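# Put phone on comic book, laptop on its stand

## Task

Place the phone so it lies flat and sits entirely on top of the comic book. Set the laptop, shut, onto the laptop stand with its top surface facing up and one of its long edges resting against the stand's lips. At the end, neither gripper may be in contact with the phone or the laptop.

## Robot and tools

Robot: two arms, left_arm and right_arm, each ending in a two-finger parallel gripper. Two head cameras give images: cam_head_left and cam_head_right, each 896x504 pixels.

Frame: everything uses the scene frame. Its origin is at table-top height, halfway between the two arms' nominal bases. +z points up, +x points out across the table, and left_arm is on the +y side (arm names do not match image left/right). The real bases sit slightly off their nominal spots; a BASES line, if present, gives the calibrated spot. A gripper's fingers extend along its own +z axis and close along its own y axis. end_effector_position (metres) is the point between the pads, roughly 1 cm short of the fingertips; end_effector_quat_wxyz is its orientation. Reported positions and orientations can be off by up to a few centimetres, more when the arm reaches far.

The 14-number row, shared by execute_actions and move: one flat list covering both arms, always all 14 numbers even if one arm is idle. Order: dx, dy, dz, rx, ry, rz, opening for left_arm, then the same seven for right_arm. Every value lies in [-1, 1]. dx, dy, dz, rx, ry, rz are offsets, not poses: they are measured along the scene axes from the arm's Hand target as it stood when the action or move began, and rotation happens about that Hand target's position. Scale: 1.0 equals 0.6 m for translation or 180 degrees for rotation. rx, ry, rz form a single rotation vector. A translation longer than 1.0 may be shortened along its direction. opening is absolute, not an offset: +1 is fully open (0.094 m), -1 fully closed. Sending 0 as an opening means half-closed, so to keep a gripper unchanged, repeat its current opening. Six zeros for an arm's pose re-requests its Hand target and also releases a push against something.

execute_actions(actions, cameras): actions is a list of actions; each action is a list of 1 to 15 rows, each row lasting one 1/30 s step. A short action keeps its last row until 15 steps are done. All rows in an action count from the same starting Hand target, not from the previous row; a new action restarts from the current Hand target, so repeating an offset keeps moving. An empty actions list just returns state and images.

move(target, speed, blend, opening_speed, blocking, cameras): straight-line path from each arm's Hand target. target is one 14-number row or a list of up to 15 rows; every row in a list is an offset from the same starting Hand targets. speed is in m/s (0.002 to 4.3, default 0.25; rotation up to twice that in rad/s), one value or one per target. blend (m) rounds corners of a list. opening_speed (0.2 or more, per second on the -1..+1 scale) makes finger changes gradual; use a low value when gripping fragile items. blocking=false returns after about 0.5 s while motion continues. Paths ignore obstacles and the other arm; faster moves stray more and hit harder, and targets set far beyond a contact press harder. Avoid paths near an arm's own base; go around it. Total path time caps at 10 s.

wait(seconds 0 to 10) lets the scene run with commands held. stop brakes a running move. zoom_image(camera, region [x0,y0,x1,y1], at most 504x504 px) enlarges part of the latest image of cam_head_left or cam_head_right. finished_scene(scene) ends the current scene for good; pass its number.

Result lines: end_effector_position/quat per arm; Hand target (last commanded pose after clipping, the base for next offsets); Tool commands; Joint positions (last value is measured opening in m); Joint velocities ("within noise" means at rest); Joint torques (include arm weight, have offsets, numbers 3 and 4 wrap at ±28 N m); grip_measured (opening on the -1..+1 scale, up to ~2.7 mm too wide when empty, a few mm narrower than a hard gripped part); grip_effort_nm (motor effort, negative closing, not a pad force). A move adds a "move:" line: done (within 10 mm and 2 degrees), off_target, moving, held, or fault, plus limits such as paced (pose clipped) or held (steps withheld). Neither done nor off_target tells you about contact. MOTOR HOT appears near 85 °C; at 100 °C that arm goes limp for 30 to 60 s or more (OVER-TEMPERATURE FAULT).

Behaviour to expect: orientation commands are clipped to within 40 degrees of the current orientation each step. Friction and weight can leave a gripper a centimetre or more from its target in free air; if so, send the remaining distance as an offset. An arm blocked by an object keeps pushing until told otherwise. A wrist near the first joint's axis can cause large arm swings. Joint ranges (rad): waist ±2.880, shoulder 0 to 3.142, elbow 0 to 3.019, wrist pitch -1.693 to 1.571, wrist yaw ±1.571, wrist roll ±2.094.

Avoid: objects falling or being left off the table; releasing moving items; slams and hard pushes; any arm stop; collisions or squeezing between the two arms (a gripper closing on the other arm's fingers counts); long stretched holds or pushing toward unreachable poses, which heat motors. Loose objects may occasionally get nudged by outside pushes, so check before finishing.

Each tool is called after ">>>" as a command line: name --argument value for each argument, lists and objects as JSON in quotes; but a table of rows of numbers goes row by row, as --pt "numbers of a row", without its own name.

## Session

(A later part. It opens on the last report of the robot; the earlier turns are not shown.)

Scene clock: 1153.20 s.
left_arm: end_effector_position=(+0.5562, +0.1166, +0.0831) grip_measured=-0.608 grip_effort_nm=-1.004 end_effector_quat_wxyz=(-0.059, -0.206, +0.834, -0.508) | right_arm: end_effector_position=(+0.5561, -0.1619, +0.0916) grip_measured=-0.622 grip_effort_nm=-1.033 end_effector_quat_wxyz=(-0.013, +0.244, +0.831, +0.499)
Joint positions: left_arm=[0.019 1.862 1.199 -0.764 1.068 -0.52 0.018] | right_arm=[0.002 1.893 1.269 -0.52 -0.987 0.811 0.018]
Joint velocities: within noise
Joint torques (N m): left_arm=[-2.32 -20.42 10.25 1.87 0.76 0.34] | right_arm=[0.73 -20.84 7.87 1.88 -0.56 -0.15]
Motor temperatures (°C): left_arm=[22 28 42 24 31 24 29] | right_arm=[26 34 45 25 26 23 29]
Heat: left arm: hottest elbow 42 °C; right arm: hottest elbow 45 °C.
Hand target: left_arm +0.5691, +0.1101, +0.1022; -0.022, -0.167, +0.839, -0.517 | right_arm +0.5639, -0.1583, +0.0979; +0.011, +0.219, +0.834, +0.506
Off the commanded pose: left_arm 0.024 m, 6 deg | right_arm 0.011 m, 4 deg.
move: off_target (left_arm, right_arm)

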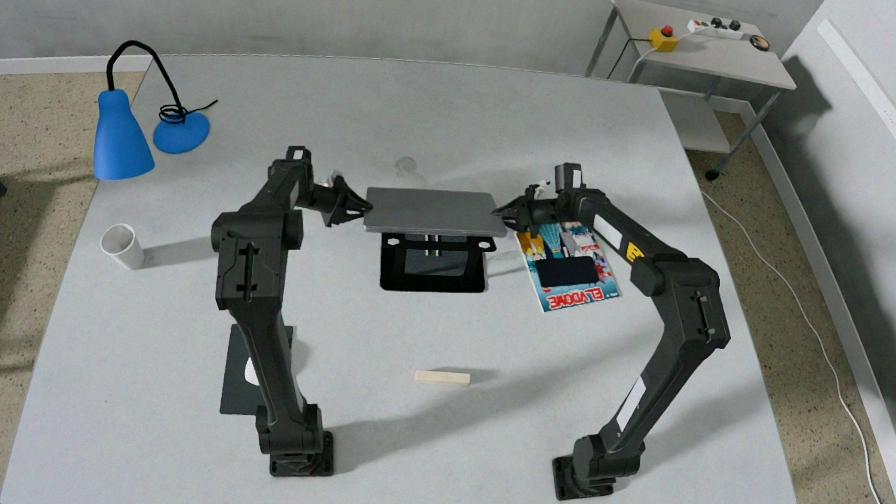

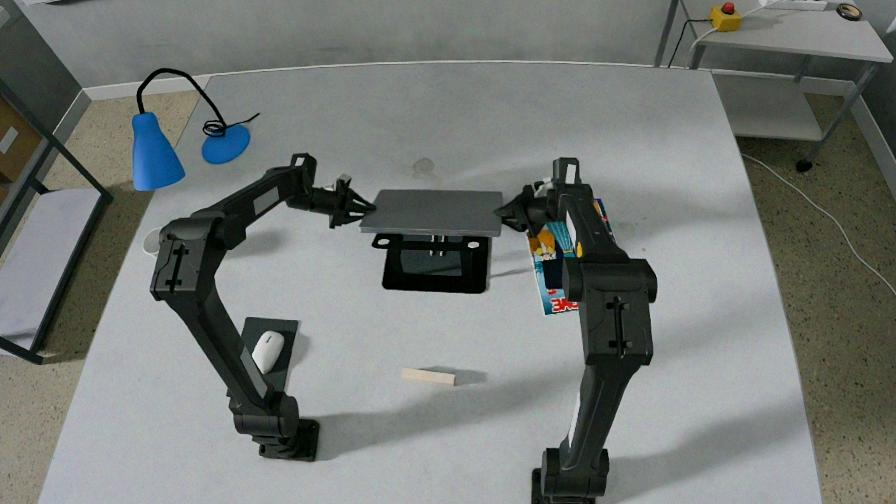

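>>> move --pt "0.0 0 0.07 0 0 0 -1 0 0 0.07 0 0 0 -1" --pt "-0.065 0 0.07 0 0.04 0 -1 -0.065 0 0.07 0 0.04 0 -1" --speed 0.05

>>> zoom_image --camera "cam_head_left" --region '[350, 180, 530, 300]'

>>> zoom_image --camera "cam_head_right" --region '[345, 180, 525, 300]'

Scene clock: 1163.47 s.
left_arm: end_effector_position=(+0.5299, +0.1162, +0.1041) grip_measured=-0.608 grip_effort_nm=-1.009 end_effector_quat_wxyz=(-0.104, -0.231, +0.832, -0.494) | right_arm: end_effector_position=(+0.5306, -0.1622, +0.1106) grip_measured=-0.622 grip_effort_nm=-1.038 end_effector_quat_wxyz=(-0.056, +0.268, +0.831, +0.484)
Joint positions: left_arm=[0.019 1.807 1.191 -0.928 1.058 -0.51 0.018] | right_arm=[0.002 1.837 1.264 -0.682 -0.986 0.803 0.018]
Joint velocities: within noise
Joint torques (N m): left_arm=[-2.32 -23.53 9.46 -0.21 0.98 0.26] | right_arm=[0.85 -24.59 6.98 -0.03 -0.66 -0.04]
Motor temperatures (°C): left_arm=[22 28 41 24 31 24 29] | right_arm=[26 34 43 25 26 23 29]
Heat: left arm: hottest elbow 41 °C; right arm: hottest elbow 43 °C.
Hand target: left_arm +0.5301, +0.1102, +0.1442; -0.074, -0.200, +0.836, -0.506 | right_arm +0.5248, -0.1583, +0.1400; -0.042, +0.250, +0.833, +0.491
Off the commanded pose: left_arm 0.041 m, 5 deg | right_arm 0.030 m, 3 deg.
move: off_target (left_arm, right_arm)

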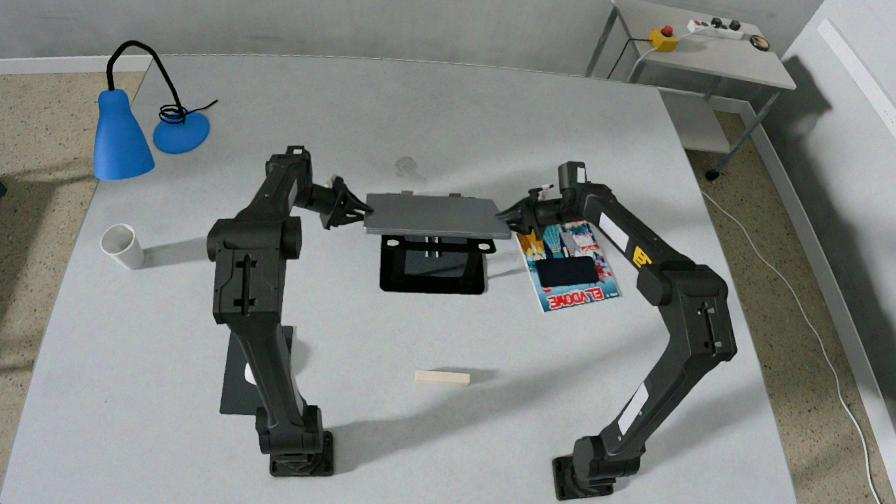

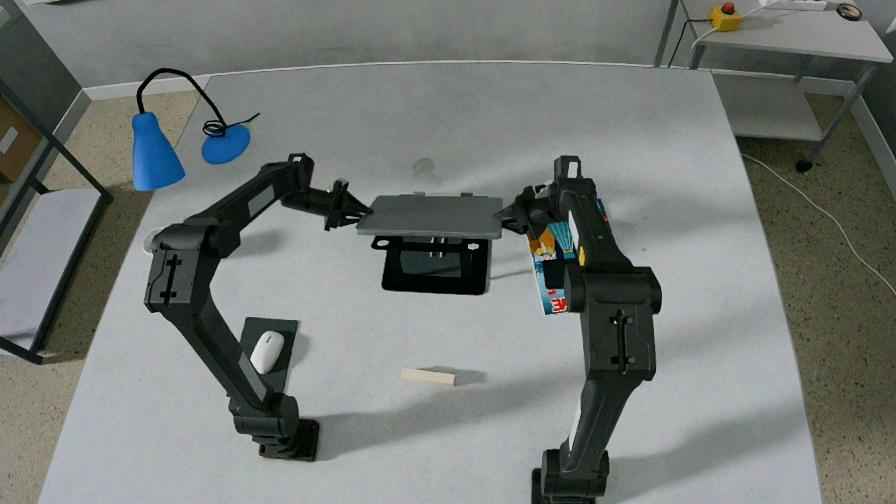

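Scaled by 2.800.

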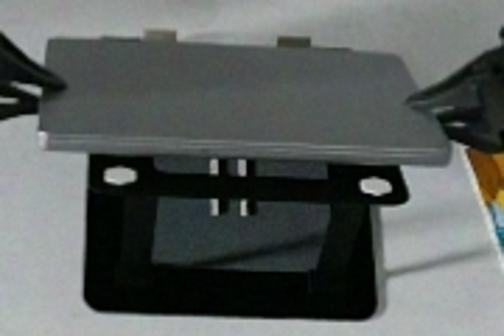

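Scaled by 2.800.

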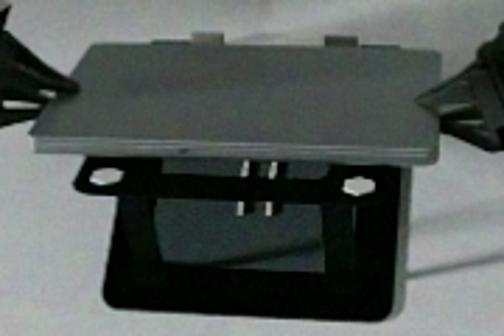

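>>> move --pt "-0.012 0 0 0 0 0 -1 -0.015 0 0 0 0 0 -1" --pt "-0.012 0 -0.045 0 0 0 -1 -0.015 0 -0.045 0 0 0 -1" --speed 0.04

>>> zoom_image --camera "cam_head_left" --region '[350, 180, 530, 300]'

>>> zoom_image --camera "cam_head_left" --region '[375, 180, 485, 215]'

Scene clock: 1168.90 s.
left_arm: end_effector_position=(+0.5211, +0.1155, +0.0987) grip_measured=-0.608 grip_effort_nm=-1.009 end_effector_quat_wxyz=(-0.093, -0.220, +0.834, -0.498) | right_arm: end_effector_position=(+0.5188, -0.1617, +0.1049) grip_measured=-0.622 grip_effort_nm=-1.038 end_effector_quat_wxyz=(-0.049, +0.260, +0.831, +0.489)
Joint positions: left_arm=[0.019 1.791 1.149 -0.883 1.061 -0.495 0.018] | right_arm=[0.002 1.817 1.211 -0.633 -0.992 0.794 0.018]
Joint velocities: within noise
Joint torques (N m): left_arm=[-2.32 -20.19 8.62 0.64 0.85 0.13] | right_arm=[0.85 -21.13 6.58 0.73 -0.46 0.04]
Motor temperatures (°C): left_arm=[22 29 40 24 32 24 29] | right_arm=[26 34 43 25 26 23 29]
Heat: left arm: hottest elbow 40 °C; right arm: hottest elbow 43 °C.
Hand target: left_arm +0.5229, +0.1102, +0.1171; -0.074, -0.200, +0.836, -0.506 | right_arm +0.5159, -0.1584, +0.1130; -0.042, +0.250, +0.833, +0.491
Off the commanded pose: left_arm 0.019 m, 3 deg | right_arm 0.009 m, 1 deg.
move: off_target (left_arm)

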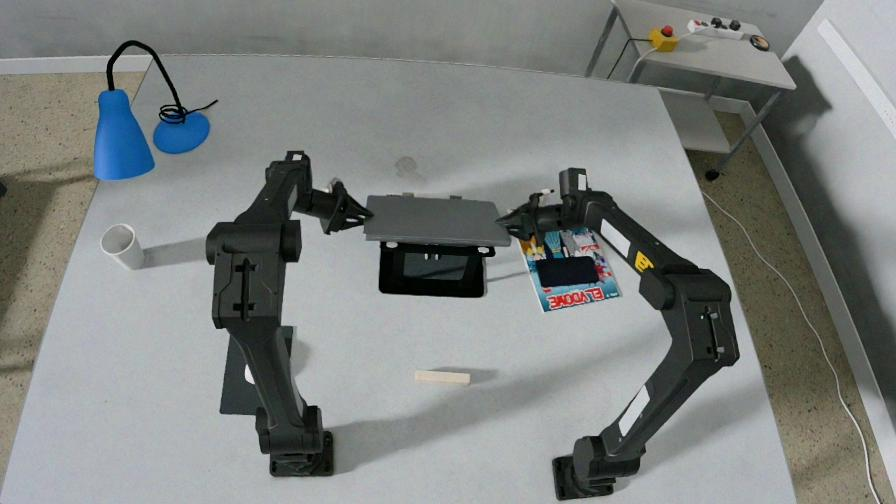

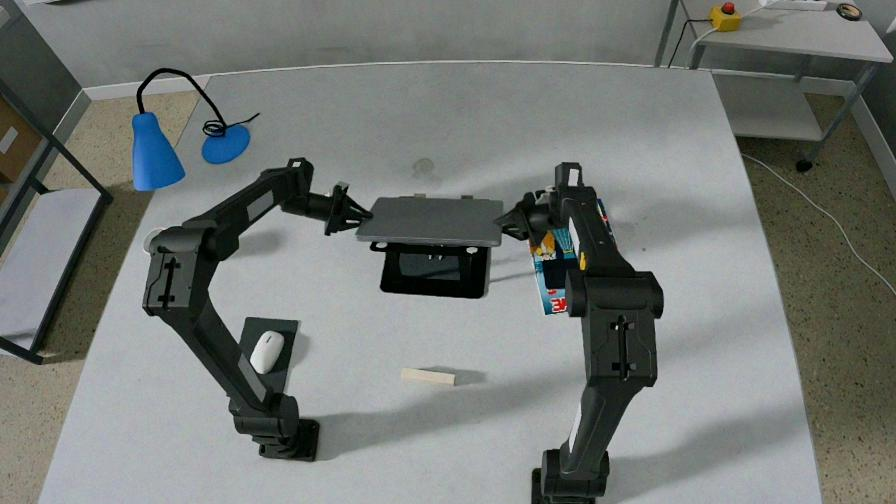

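Scaled by 2.800.

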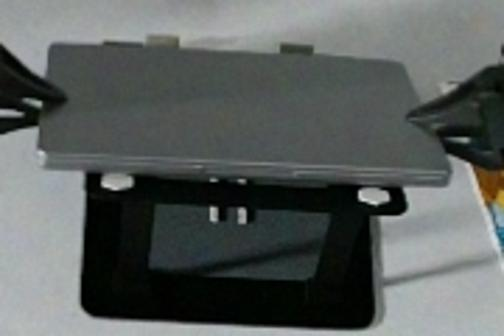

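Scaled by 4.582.

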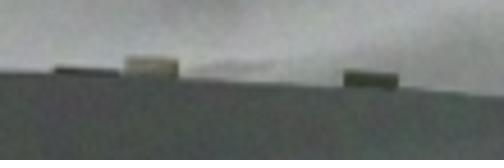

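>>> move --pt "-0.01 0 -0.02 0 -0.02 0 -1 -0.01 0 -0.02 0 -0.02 0 -1" --speed 0.03

>>> zoom_image --camera "cam_head_left" --region '[350, 180, 530, 300]'

>>> zoom_image --camera "cam_head_left" --region '[375, 180, 485, 215]'

Scene clock: 1175.47 s.
left_arm: end_effector_position=(+0.5207, +0.1148, +0.0949) grip_measured=-0.608 grip_effort_nm=-1.013 end_effector_quat_wxyz=(-0.064, -0.205, +0.834, -0.507) | right_arm: end_effector_position=(+0.5174, -0.1615, +0.1007) grip_measured=-0.623 grip_effort_nm=-1.038 end_effector_quat_wxyz=(-0.022, +0.247, +0.830, +0.500)
Joint positions: left_arm=[0.019 1.774 1.104 -0.777 1.069 -0.508 0.018] | right_arm=[0.002 1.802 1.159 -0.518 -0.995 0.812 0.018]
Joint velocities: within noise
Joint torques (N m): left_arm=[-2.2 -19.25 7.12 1.1 0.63 0.29] | right_arm=[0.85 -20.31 5.57 0.98 -0.33 -0.12]
Motor temperatures (°C): left_arm=[22 29 40 24 32 24 29] | right_arm=[26 35 42 25 26 23 29]
Heat: left arm: hottest elbow 40 °C; right arm: hottest elbow 42 °C.
Hand target: left_arm +0.5168, +0.1102, +0.1051; -0.048, -0.184, +0.838, -0.512 | right_arm +0.5098, -0.1583, +0.1010; -0.016, +0.234, +0.834, +0.499
Off the commanded pose: left_arm 0.012 m, 3 deg | right_arm 0.008 m, 2 deg.
move: off_target (left_arm)

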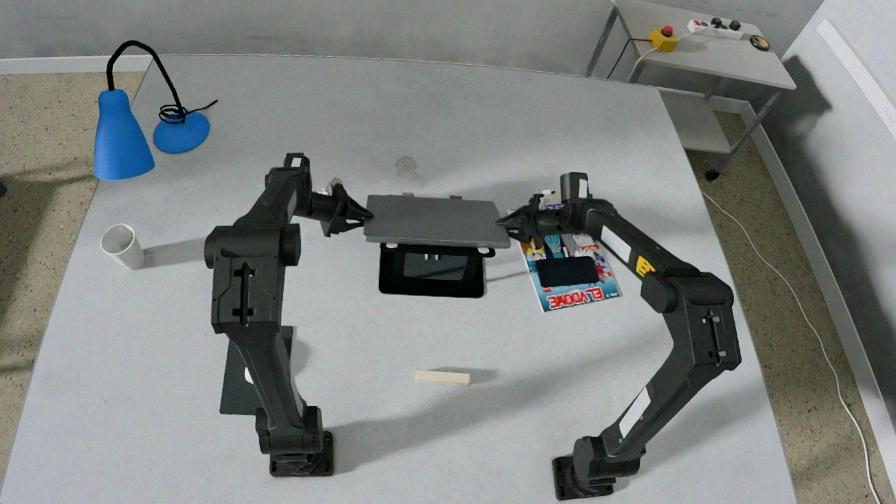

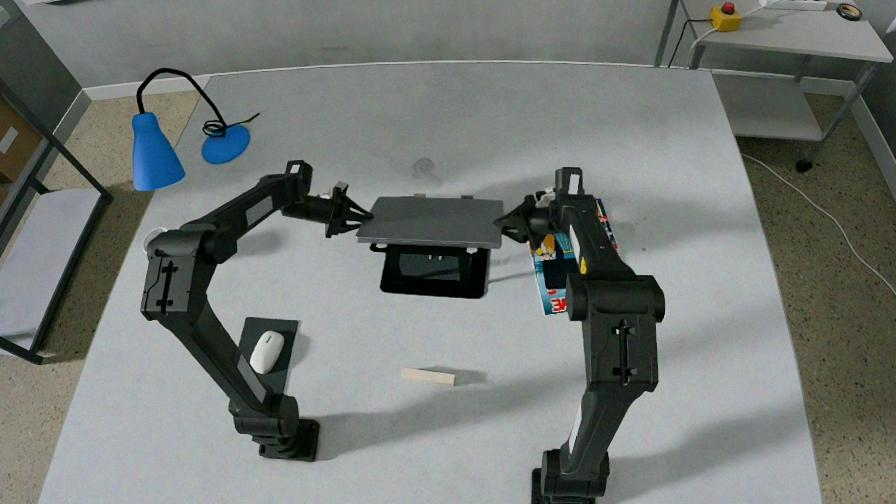

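Scaled by 2.800.

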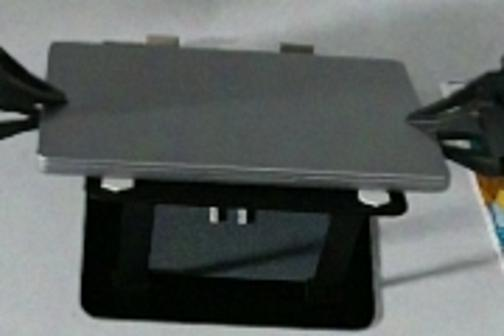

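Scaled by 4.582.

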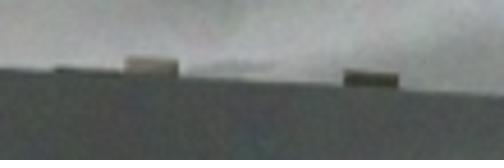

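Good; continue.

>>> move --pt "-0.01 0 -0.03 0 -0.02 0 -1 -0.01 0 -0.03 0 -0.02 0 -1" --speed 0.03

>>> zoom_image --camera "cam_head_left" --region '[350, 180, 530, 300]'

>>> zoom_image --camera "cam_head_left" --region '[375, 180, 485, 215]'

Scene clock: 1179.10 s.
left_arm: end_effector_position=(+0.5199, +0.1152, +0.0932) grip_measured=-0.608 grip_effort_nm=-1.013 end_effector_quat_wxyz=(-0.035, -0.198, +0.831, -0.518) | right_arm: end_effector_position=(+0.5159, -0.1613, +0.0992) grip_measured=-0.630 grip_effort_nm=-1.033 end_effector_quat_wxyz=(+0.007, +0.238, +0.825, +0.512)
Joint positions: left_arm=[0.022 1.751 1.05 -0.651 1.08 -0.548 0.018] | right_arm=[0.002 1.784 1.102 -0.385 -0.997 0.849 0.017]
Joint velocities: within noise
Joint torques (N m): left_arm=[-2.55 -16.85 5.96 1.03 0.28 0.72] | right_arm=[0.79 -18.02 4.75 1.48 -0.22 -0.44]
Motor temperatures (°C): left_arm=[22 29 39 24 31 24 29] | right_arm=[26 35 42 25 26 23 29]
Heat: left arm: hottest elbow 39 °C; right arm: hottest elbow 42 °C.
Hand target: left_arm +0.5108, +0.1103, +0.0872; -0.022, -0.168, +0.839, -0.517 | right_arm +0.5039, -0.1583, +0.0831; +0.011, +0.218, +0.834, +0.506
Off the commanded pose: left_arm 0.012 m, 4 deg | right_arm 0.020 m, 3 deg.
move: off_target (left_arm, right_arm)

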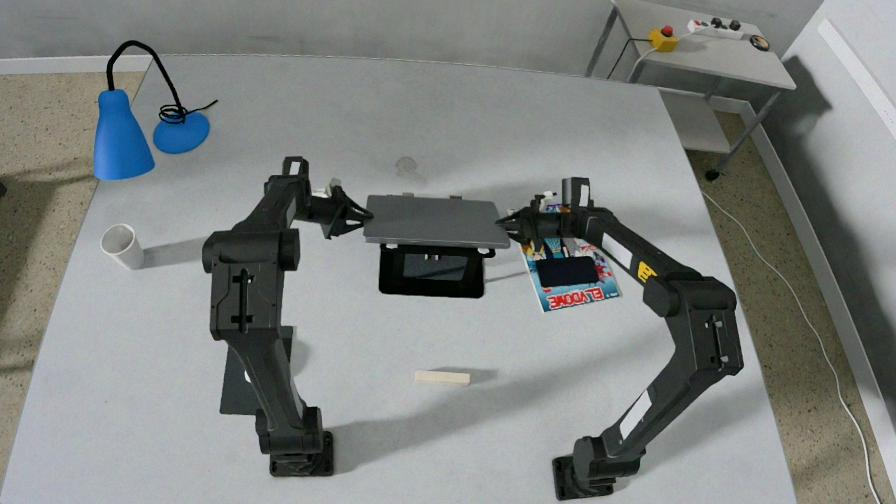

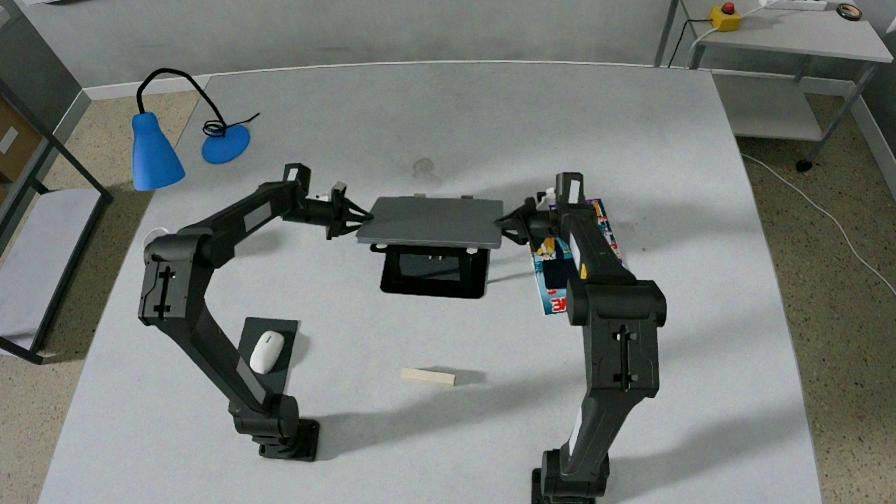

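Scaled by 2.800.

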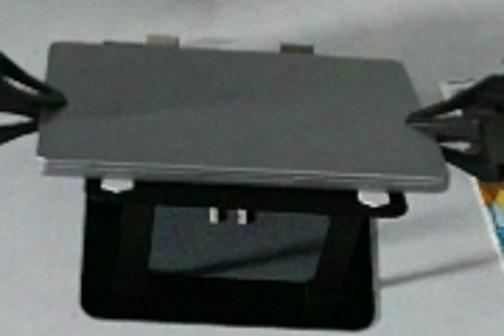

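Scaled by 4.582.

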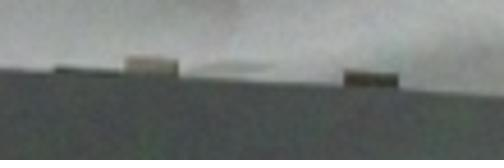

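>>> move --pt "0.012 0 0.02 0 0 0 -1 0.012 0 0.033 0 0 0 -1" --pt "0.012 0 0.02 0 0 0 -0.4 0.012 0 0.033 0 0 0 -0.4" --speed 0.03 --opening_speed 0.25

>>> zoom_image --camera "cam_head_left" --region '[350, 180, 530, 300]'

>>> zoom_image --camera "cam_head_right" --region '[345, 180, 525, 300]'

Scene clock: 1187.27 s.
left_arm: end_effector_position=(+0.5192, +0.1152, +0.0934) grip_measured=-0.402 grip_effort_nm=0.129 end_effector_quat_wxyz=(-0.023, -0.177, +0.836, -0.518) | right_arm: end_effector_position=(+0.5128, -0.1620, +0.0997) grip_measured=-0.402 grip_effort_nm=0.056 end_effector_quat_wxyz=(+0.014, +0.224, +0.832, +0.507)
Joint positions: left_arm=[0.022 1.75 1.05 -0.657 1.079 -0.496 0.028] | right_arm=[0.002 1.777 1.102 -0.41 -0.99 0.799 0.028]
Joint velocities: within noise
Joint torques (N m): left_arm=[-2.43 -17.49 8.91 0.18 0.41 0.21] | right_arm=[0.97 -18.84 7.5 0.17 -0.45 -0.02]
Motor temperatures (°C): left_arm=[22 29 39 24 31 24 29] | right_arm=[26 35 41 25 26 24 29]
Heat: left arm: hottest elbow 39 °C; right arm: hottest elbow 41 °C.
Hand target: left_arm +0.5181, +0.1103, +0.0993; -0.022, -0.168, +0.839, -0.517 | right_arm +0.5112, -0.1583, +0.1028; +0.011, +0.219, +0.834, +0.506
Off the commanded pose: left_arm 0.008 m, 1 deg | right_arm 0.005 m, 1 deg.
move: done; target 2's new opening was sent with left_arm's hand 0.008 m and 4 deg from that target

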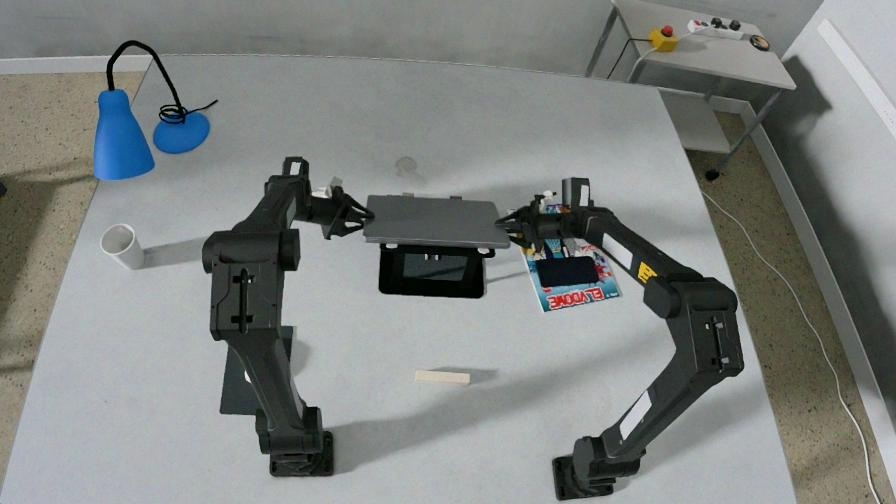

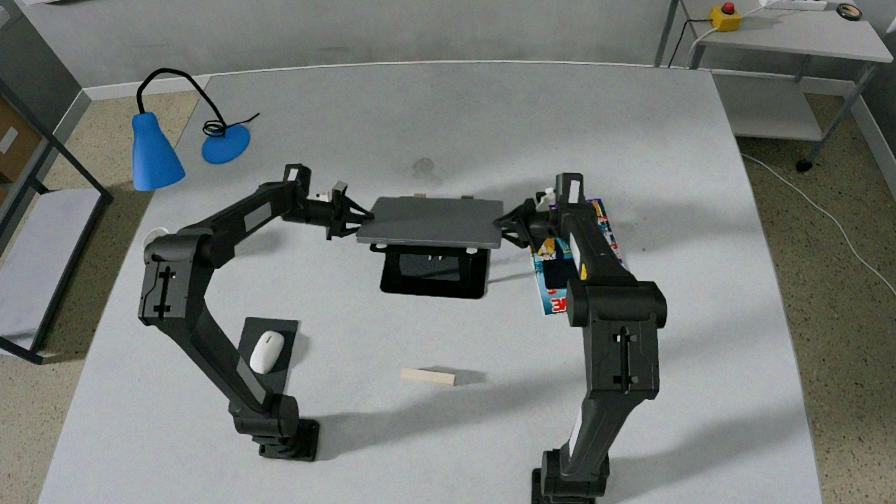

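Scaled by 2.800.

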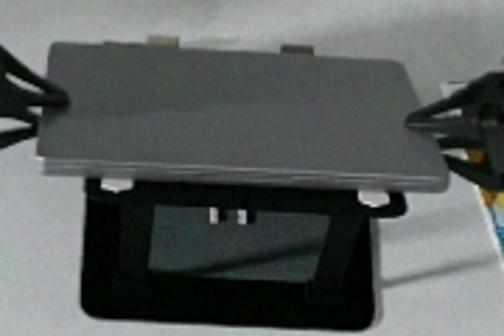

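Scaled by 2.800.

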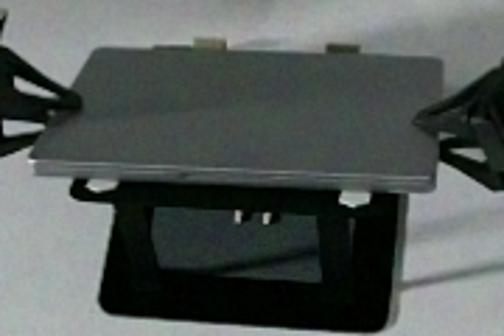

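>>> move --pt "0 0.0 0 0 0 0 -0.2 0 0 0 0 0 0 -0.2" --pt "0 0.08 0.01 0 0 0 -0.2 0 -0.08 0.01 0 0 0 -0.2" --pt "-0.05 0.15 0.25 0 0 0 -0.2 -0.05 -0.12 0.25 0 0 0 -0.2" --speed 0.08 --opening_speed 0.3

>>> zoom_image --camera "cam_head_left" --region '[350, 180, 530, 300]'

>>> zoom_image --camera "cam_head_right" --region '[345, 180, 525, 300]'

Scene clock: 1196.83 s.
left_arm: end_effector_position=(+0.4720, +0.1900, +0.2209) grip_measured=-0.201 grip_effort_nm=0.095 end_effector_quat_wxyz=(-0.057, -0.184, +0.833, -0.518) | right_arm: end_effector_position=(+0.4650, -0.2225, +0.2232) grip_measured=-0.201 grip_effort_nm=0.032 end_effector_quat_wxyz=(-0.021, +0.233, +0.833, +0.502)
Joint positions: left_arm=[0.202 1.591 1.225 -1.443 1.082 -0.06 0.038] | right_arm=[-0.131 1.571 1.23 -1.046 -1.042 0.525 0.038]
Joint velocities: left_arm=[within noise] | right_arm=[-0.005 -0.005 -0.002 0.012 0.154 -0.022 0.001]
Joint torques (N m): left_arm=[-0.38 -15.68 15.28 -0.55 0.44 0.12] | right_arm=[-0.56 -17.38 12.37 0.05 -0.55 0.02]
Motor temperatures (°C): left_arm=[22 29 39 24 31 24 28] | right_arm=[26 36 42 25 26 24 28]
Heat: left arm: hottest elbow 39 °C; right arm: hottest elbow 42 °C.
Hand target: left_arm +0.4881, +0.2001, +0.2492; -0.022, -0.168, +0.839, -0.517 | right_arm +0.4811, -0.2305, +0.2527; +0.011, +0.219, +0.834, +0.506
Off the commanded pose: left_arm 0.034 m, 5 deg | right_arm 0.035 m, 4 deg.
move: off_target (left_arm, right_arm)

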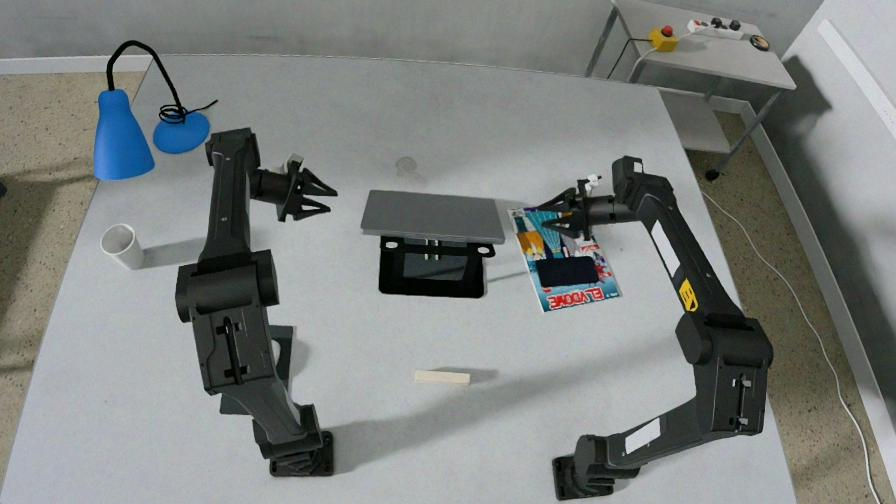

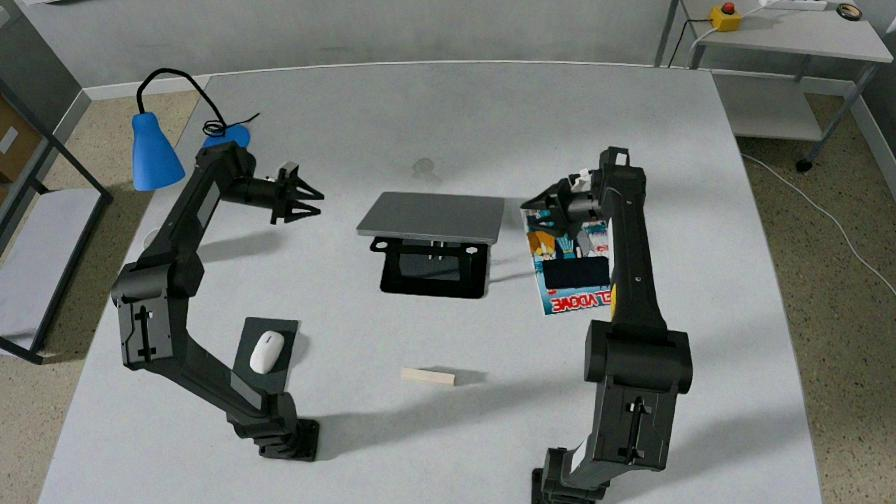

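Scaled by 2.800.

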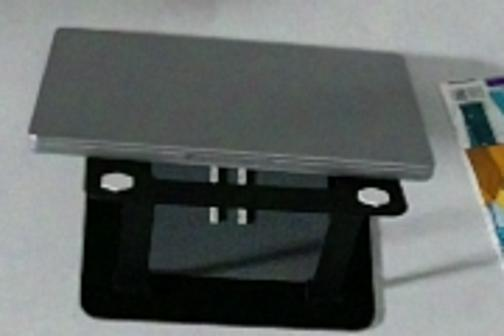

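Scaled by 2.800.

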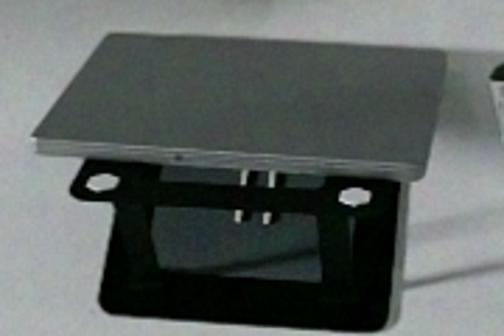

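>>> zoom_image --camera "cam_head_left" --region '[360, 180, 440, 225]'

>>> zoom_image --camera "cam_head_left" --region '[430, 180, 510, 225]'

>>> zoom_image --camera "cam_head_right" --region '[370, 180, 520, 265]'

>>> zoom_image --camera "cam_head_left" --region '[360, 220, 520, 300]'

Scaled by 6.300.

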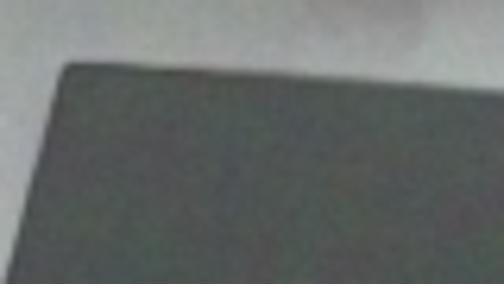

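Scaled by 6.300.

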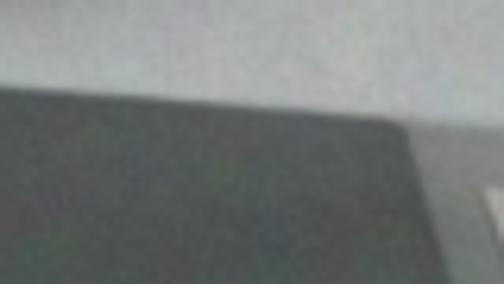

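Scaled by 3.360.

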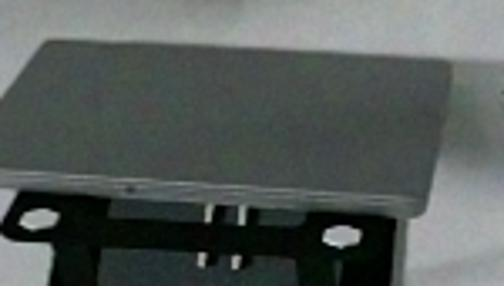

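Scaled by 3.150.

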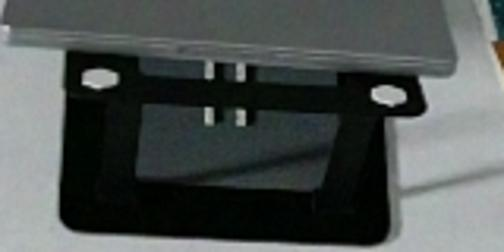

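>>> move --pt "-0.195 0 -0.05 0 0 0 -1 -0.2 0 -0.05 0 0 0 -1" --pt "-0.195 0 -0.14 0 0 0 -1 -0.2 0 -0.146 0 0 0 -1" --pt "-0.195 -0.165 -0.14 0 0 0 -1 -0.2 0.13 -0.146 0 0 0 -1" --speed 0.15

>>> zoom_image --camera "cam_head_left" --region '[340, 180, 530, 300]'

>>> zoom_image --camera "cam_head_right" --region '[335, 180, 525, 300]'

Scene clock: 1236.33 s.
left_arm: end_effector_position=(+0.3748, +0.1058, +0.1627) grip_measured=-0.981 grip_effort_nm=-0.989 end_effector_quat_wxyz=(-0.026, -0.175, +0.837, -0.517) | right_arm: end_effector_position=(+0.3658, -0.1564, +0.1634) grip_measured=-0.991 grip_effort_nm=-0.496 end_effector_quat_wxyz=(+0.007, +0.224, +0.834, +0.505)
Joint positions: left_arm=[0.015 1.281 0.737 -0.817 1.076 -0.494 0.001] | right_arm=[0.021 1.322 0.768 -0.529 -0.982 0.816 0]
Joint velocities: within noise
Joint torques (N m): left_arm=[-2.2 -11.16 8.46 1.43 0.4 -0.04] | right_arm=[1.2 -12.51 6.71 1.25 -0.34 0.17]
Motor temperatures (°C): left_arm=[22 28 41 24 30 24 28] | right_arm=[26 36 43 25 26 23 27]
Heat: left arm: hottest elbow 41 °C; right arm: hottest elbow 43 °C.
Hand target: left_arm +0.3710, +0.1011, +0.1652; -0.022, -0.168, +0.839, -0.517 | right_arm +0.3611, -0.1524, +0.1652; +0.011, +0.219, +0.834, +0.506
Off the commanded pose: left_arm 0.006 m, 1 deg | right_arm 0.006 m, 1 deg.
move: done

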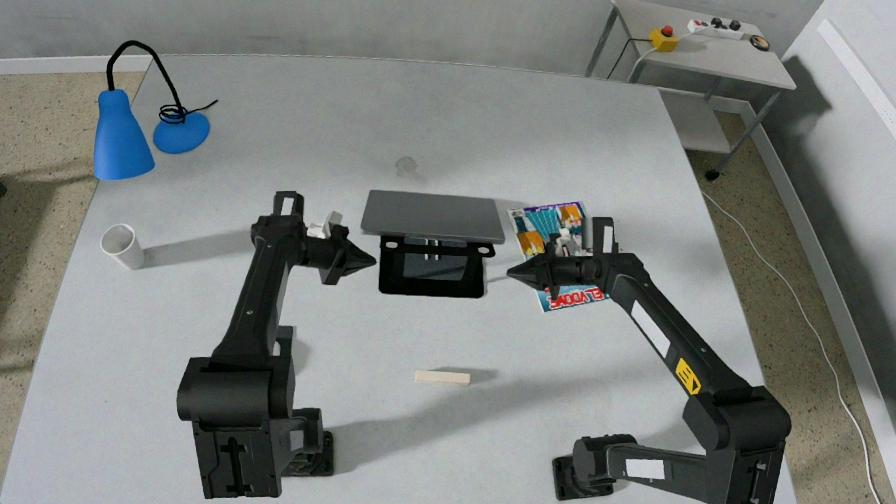

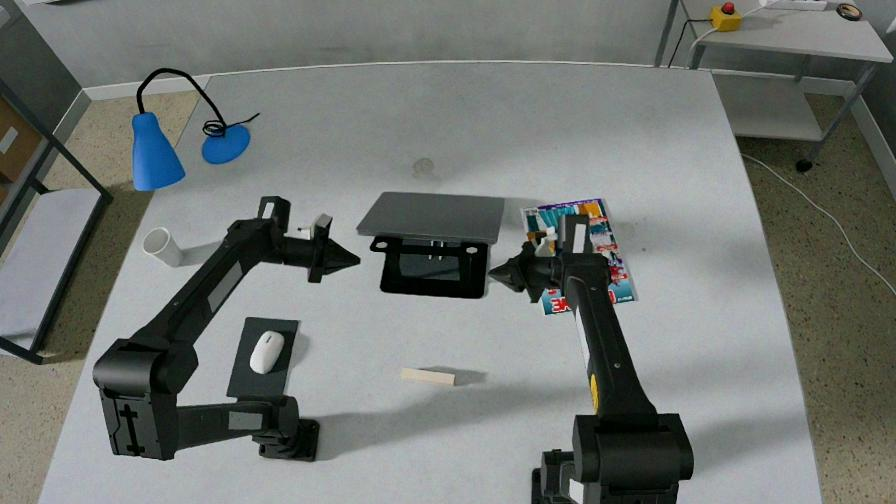

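Scaled by 2.653.

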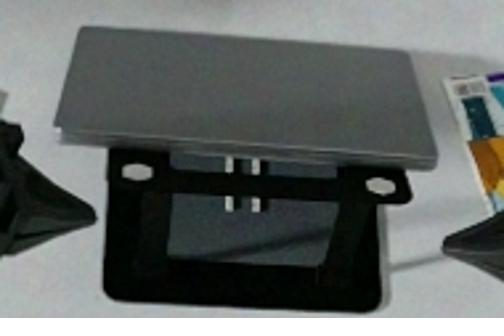

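Scaled by 2.653.

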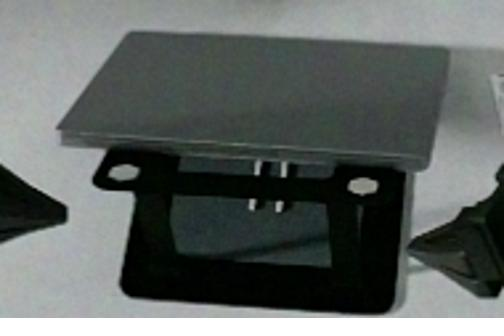

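>>> move --pt "0 0.02 -0.035 0 0 0 -1 0 0.033 -0.035 0 0 0 -1" --pt "0.06 0.02 -0.035 0 0 0 -1 0.06 0.033 -0.035 0 0 0 -1" --speed 0.06

>>> zoom_image --camera "cam_head_left" --region '[340, 180, 530, 300]'

>>> zoom_image --camera "cam_head_right" --region '[335, 180, 525, 300]'

Scene clock: 1241.67 s.
left_arm: end_effector_position=(+0.3796, +0.1086, +0.1284) grip_measured=-0.981 grip_effort_nm=-0.994 end_effector_quat_wxyz=(-0.051, -0.181, +0.838, -0.512) | right_arm: end_effector_position=(+0.3746, -0.1366, +0.1309) grip_measured=-0.991 grip_effort_nm=-0.501 end_effector_quat_wxyz=(-0.004, +0.229, +0.835, +0.500)
Joint positions: left_arm=[0.022 1.39 0.737 -0.803 1.077 -0.443 0.001] | right_arm=[0.075 1.408 0.748 -0.387 -0.955 0.892 0]
Joint velocities: within noise
Joint torques (N m): left_arm=[-0.97 -9.82 13.96 0.95 0.62 0.16] | right_arm=[0.79 -10.29 11.04 1.13 -0.42 0.13]
Motor temperatures (°C): left_arm=[22 28 41 24 30 24 28] | right_arm=[26 35 43 25 26 23 27]
Heat: left arm: hottest elbow 41 °C; right arm: hottest elbow 43 °C.
Hand target: left_arm +0.4071, +0.1131, +0.1442; -0.022, -0.167, +0.839, -0.517 | right_arm +0.3970, -0.1325, +0.1443; +0.011, +0.218, +0.834, +0.506
Off the commanded pose: left_arm 0.032 m, 4 deg | right_arm 0.026 m, 2 deg.
move: off_target (left_arm, right_arm)

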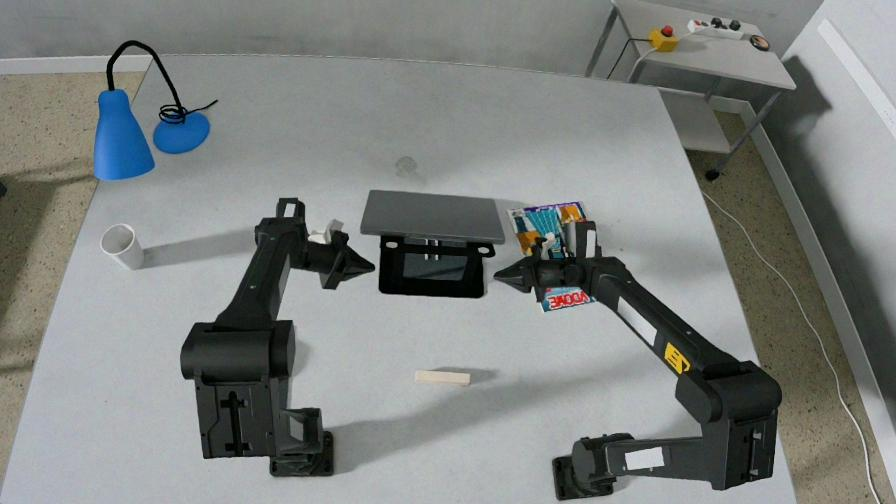

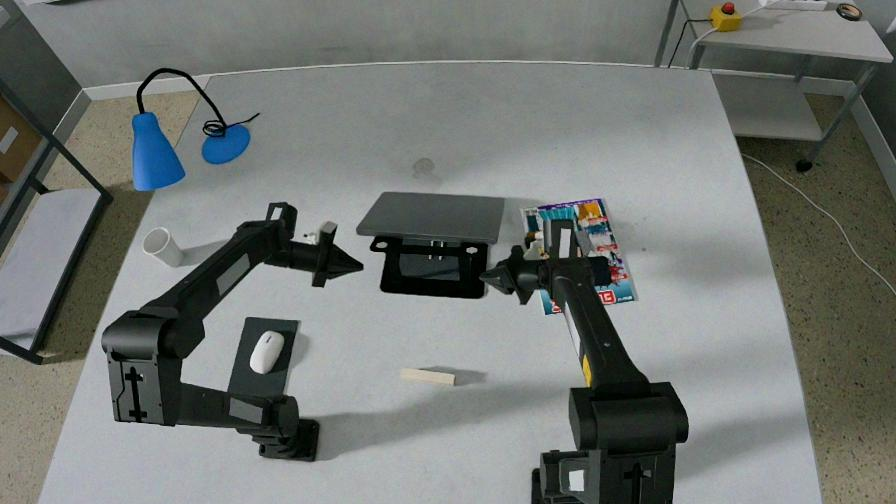

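Scaled by 2.653.

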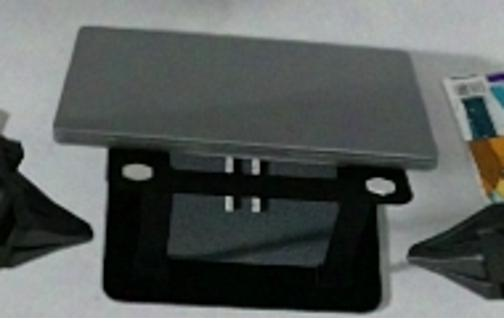

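Scaled by 2.653.

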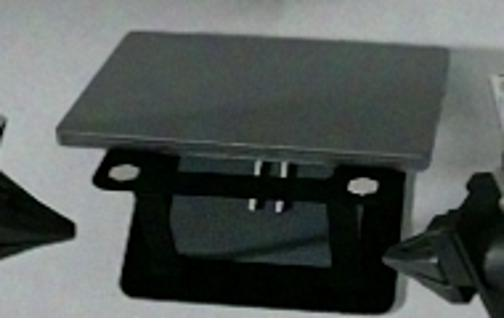

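>>> move --pt "0 0.005 0.01 0 0 0 -1 0 -0.022 0.01 0 0 0 -1" --pt "0.05 0.005 0.01 0 0 0 -1 0.06 -0.022 0.01 0 0 0 -1" --speed 0.04

>>> zoom_image --camera "cam_head_left" --region '[340, 180, 530, 300]'

>>> zoom_image --camera "cam_head_right" --region '[335, 180, 525, 300]'

Scene clock: 1247.27 s.
left_arm: end_effector_position=(+0.4127, +0.1117, +0.1342) grip_measured=-0.981 grip_effort_nm=-0.989 end_effector_quat_wxyz=(-0.042, -0.175, +0.839, -0.513) | right_arm: end_effector_position=(+0.4104, -0.1420, +0.1389) grip_measured=-0.991 grip_effort_nm=-0.501 end_effector_quat_wxyz=(-0.003, +0.223, +0.835, +0.503)
Joint positions: left_arm=[0.026 1.457 0.824 -0.808 1.077 -0.434 0.001] | right_arm=[0.053 1.487 0.859 -0.446 -0.973 0.846 0]
Joint velocities: within noise
Joint torques (N m): left_arm=[-1.03 -10.99 14.34 0.23 0.6 0.1] | right_arm=[-0.38 -11.81 11.59 0.44 -0.46 0.01]
Motor temperatures (°C): left_arm=[22 28 41 24 30 24 28] | right_arm=[26 35 44 25 26 23 27]
Heat: left arm: hottest elbow 41 °C; right arm: hottest elbow 44 °C.
Hand target: left_arm +0.4372, +0.1162, +0.1502; -0.022, -0.167, +0.839, -0.517 | right_arm +0.4331, -0.1458, +0.1502; +0.011, +0.219, +0.834, +0.506
Off the commanded pose: left_arm 0.030 m, 3 deg | right_arm 0.026 m, 2 deg.
move: off_target (left_arm, right_arm)

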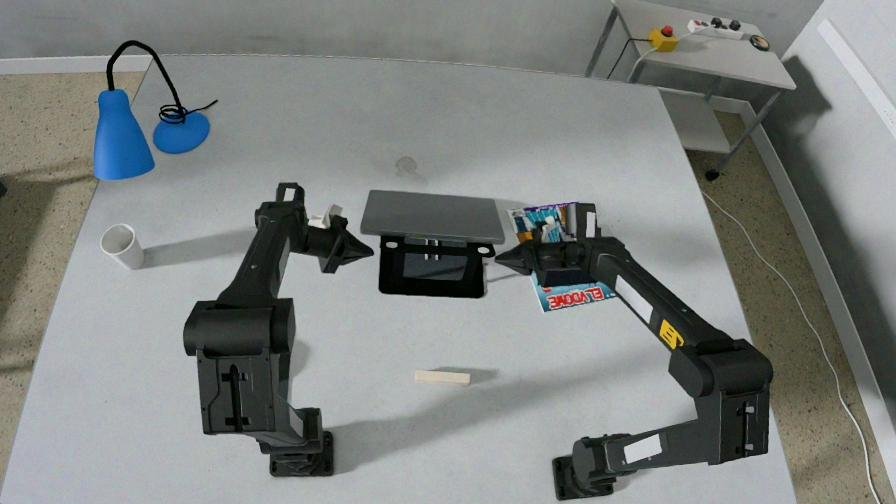

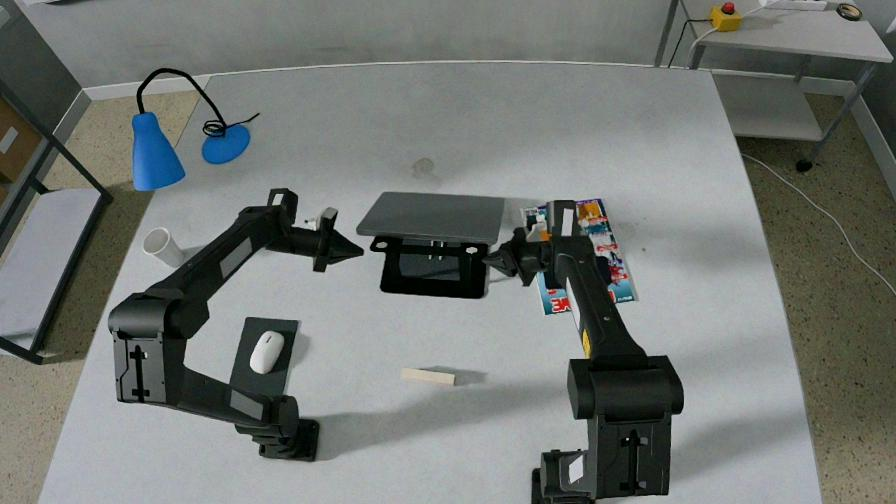

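Scaled by 2.653.

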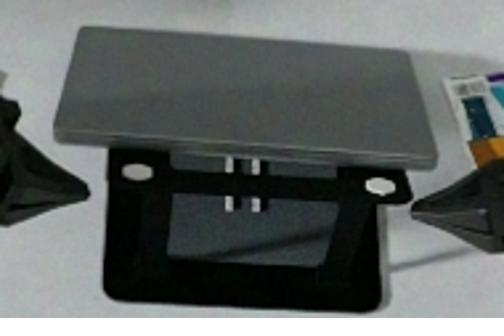

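Scaled by 2.653.

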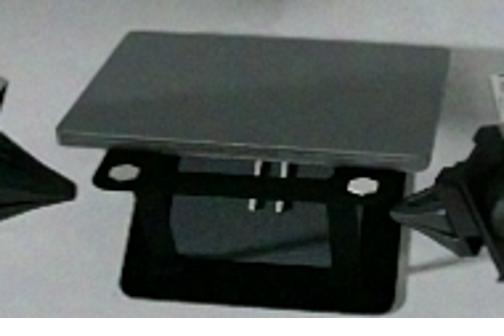

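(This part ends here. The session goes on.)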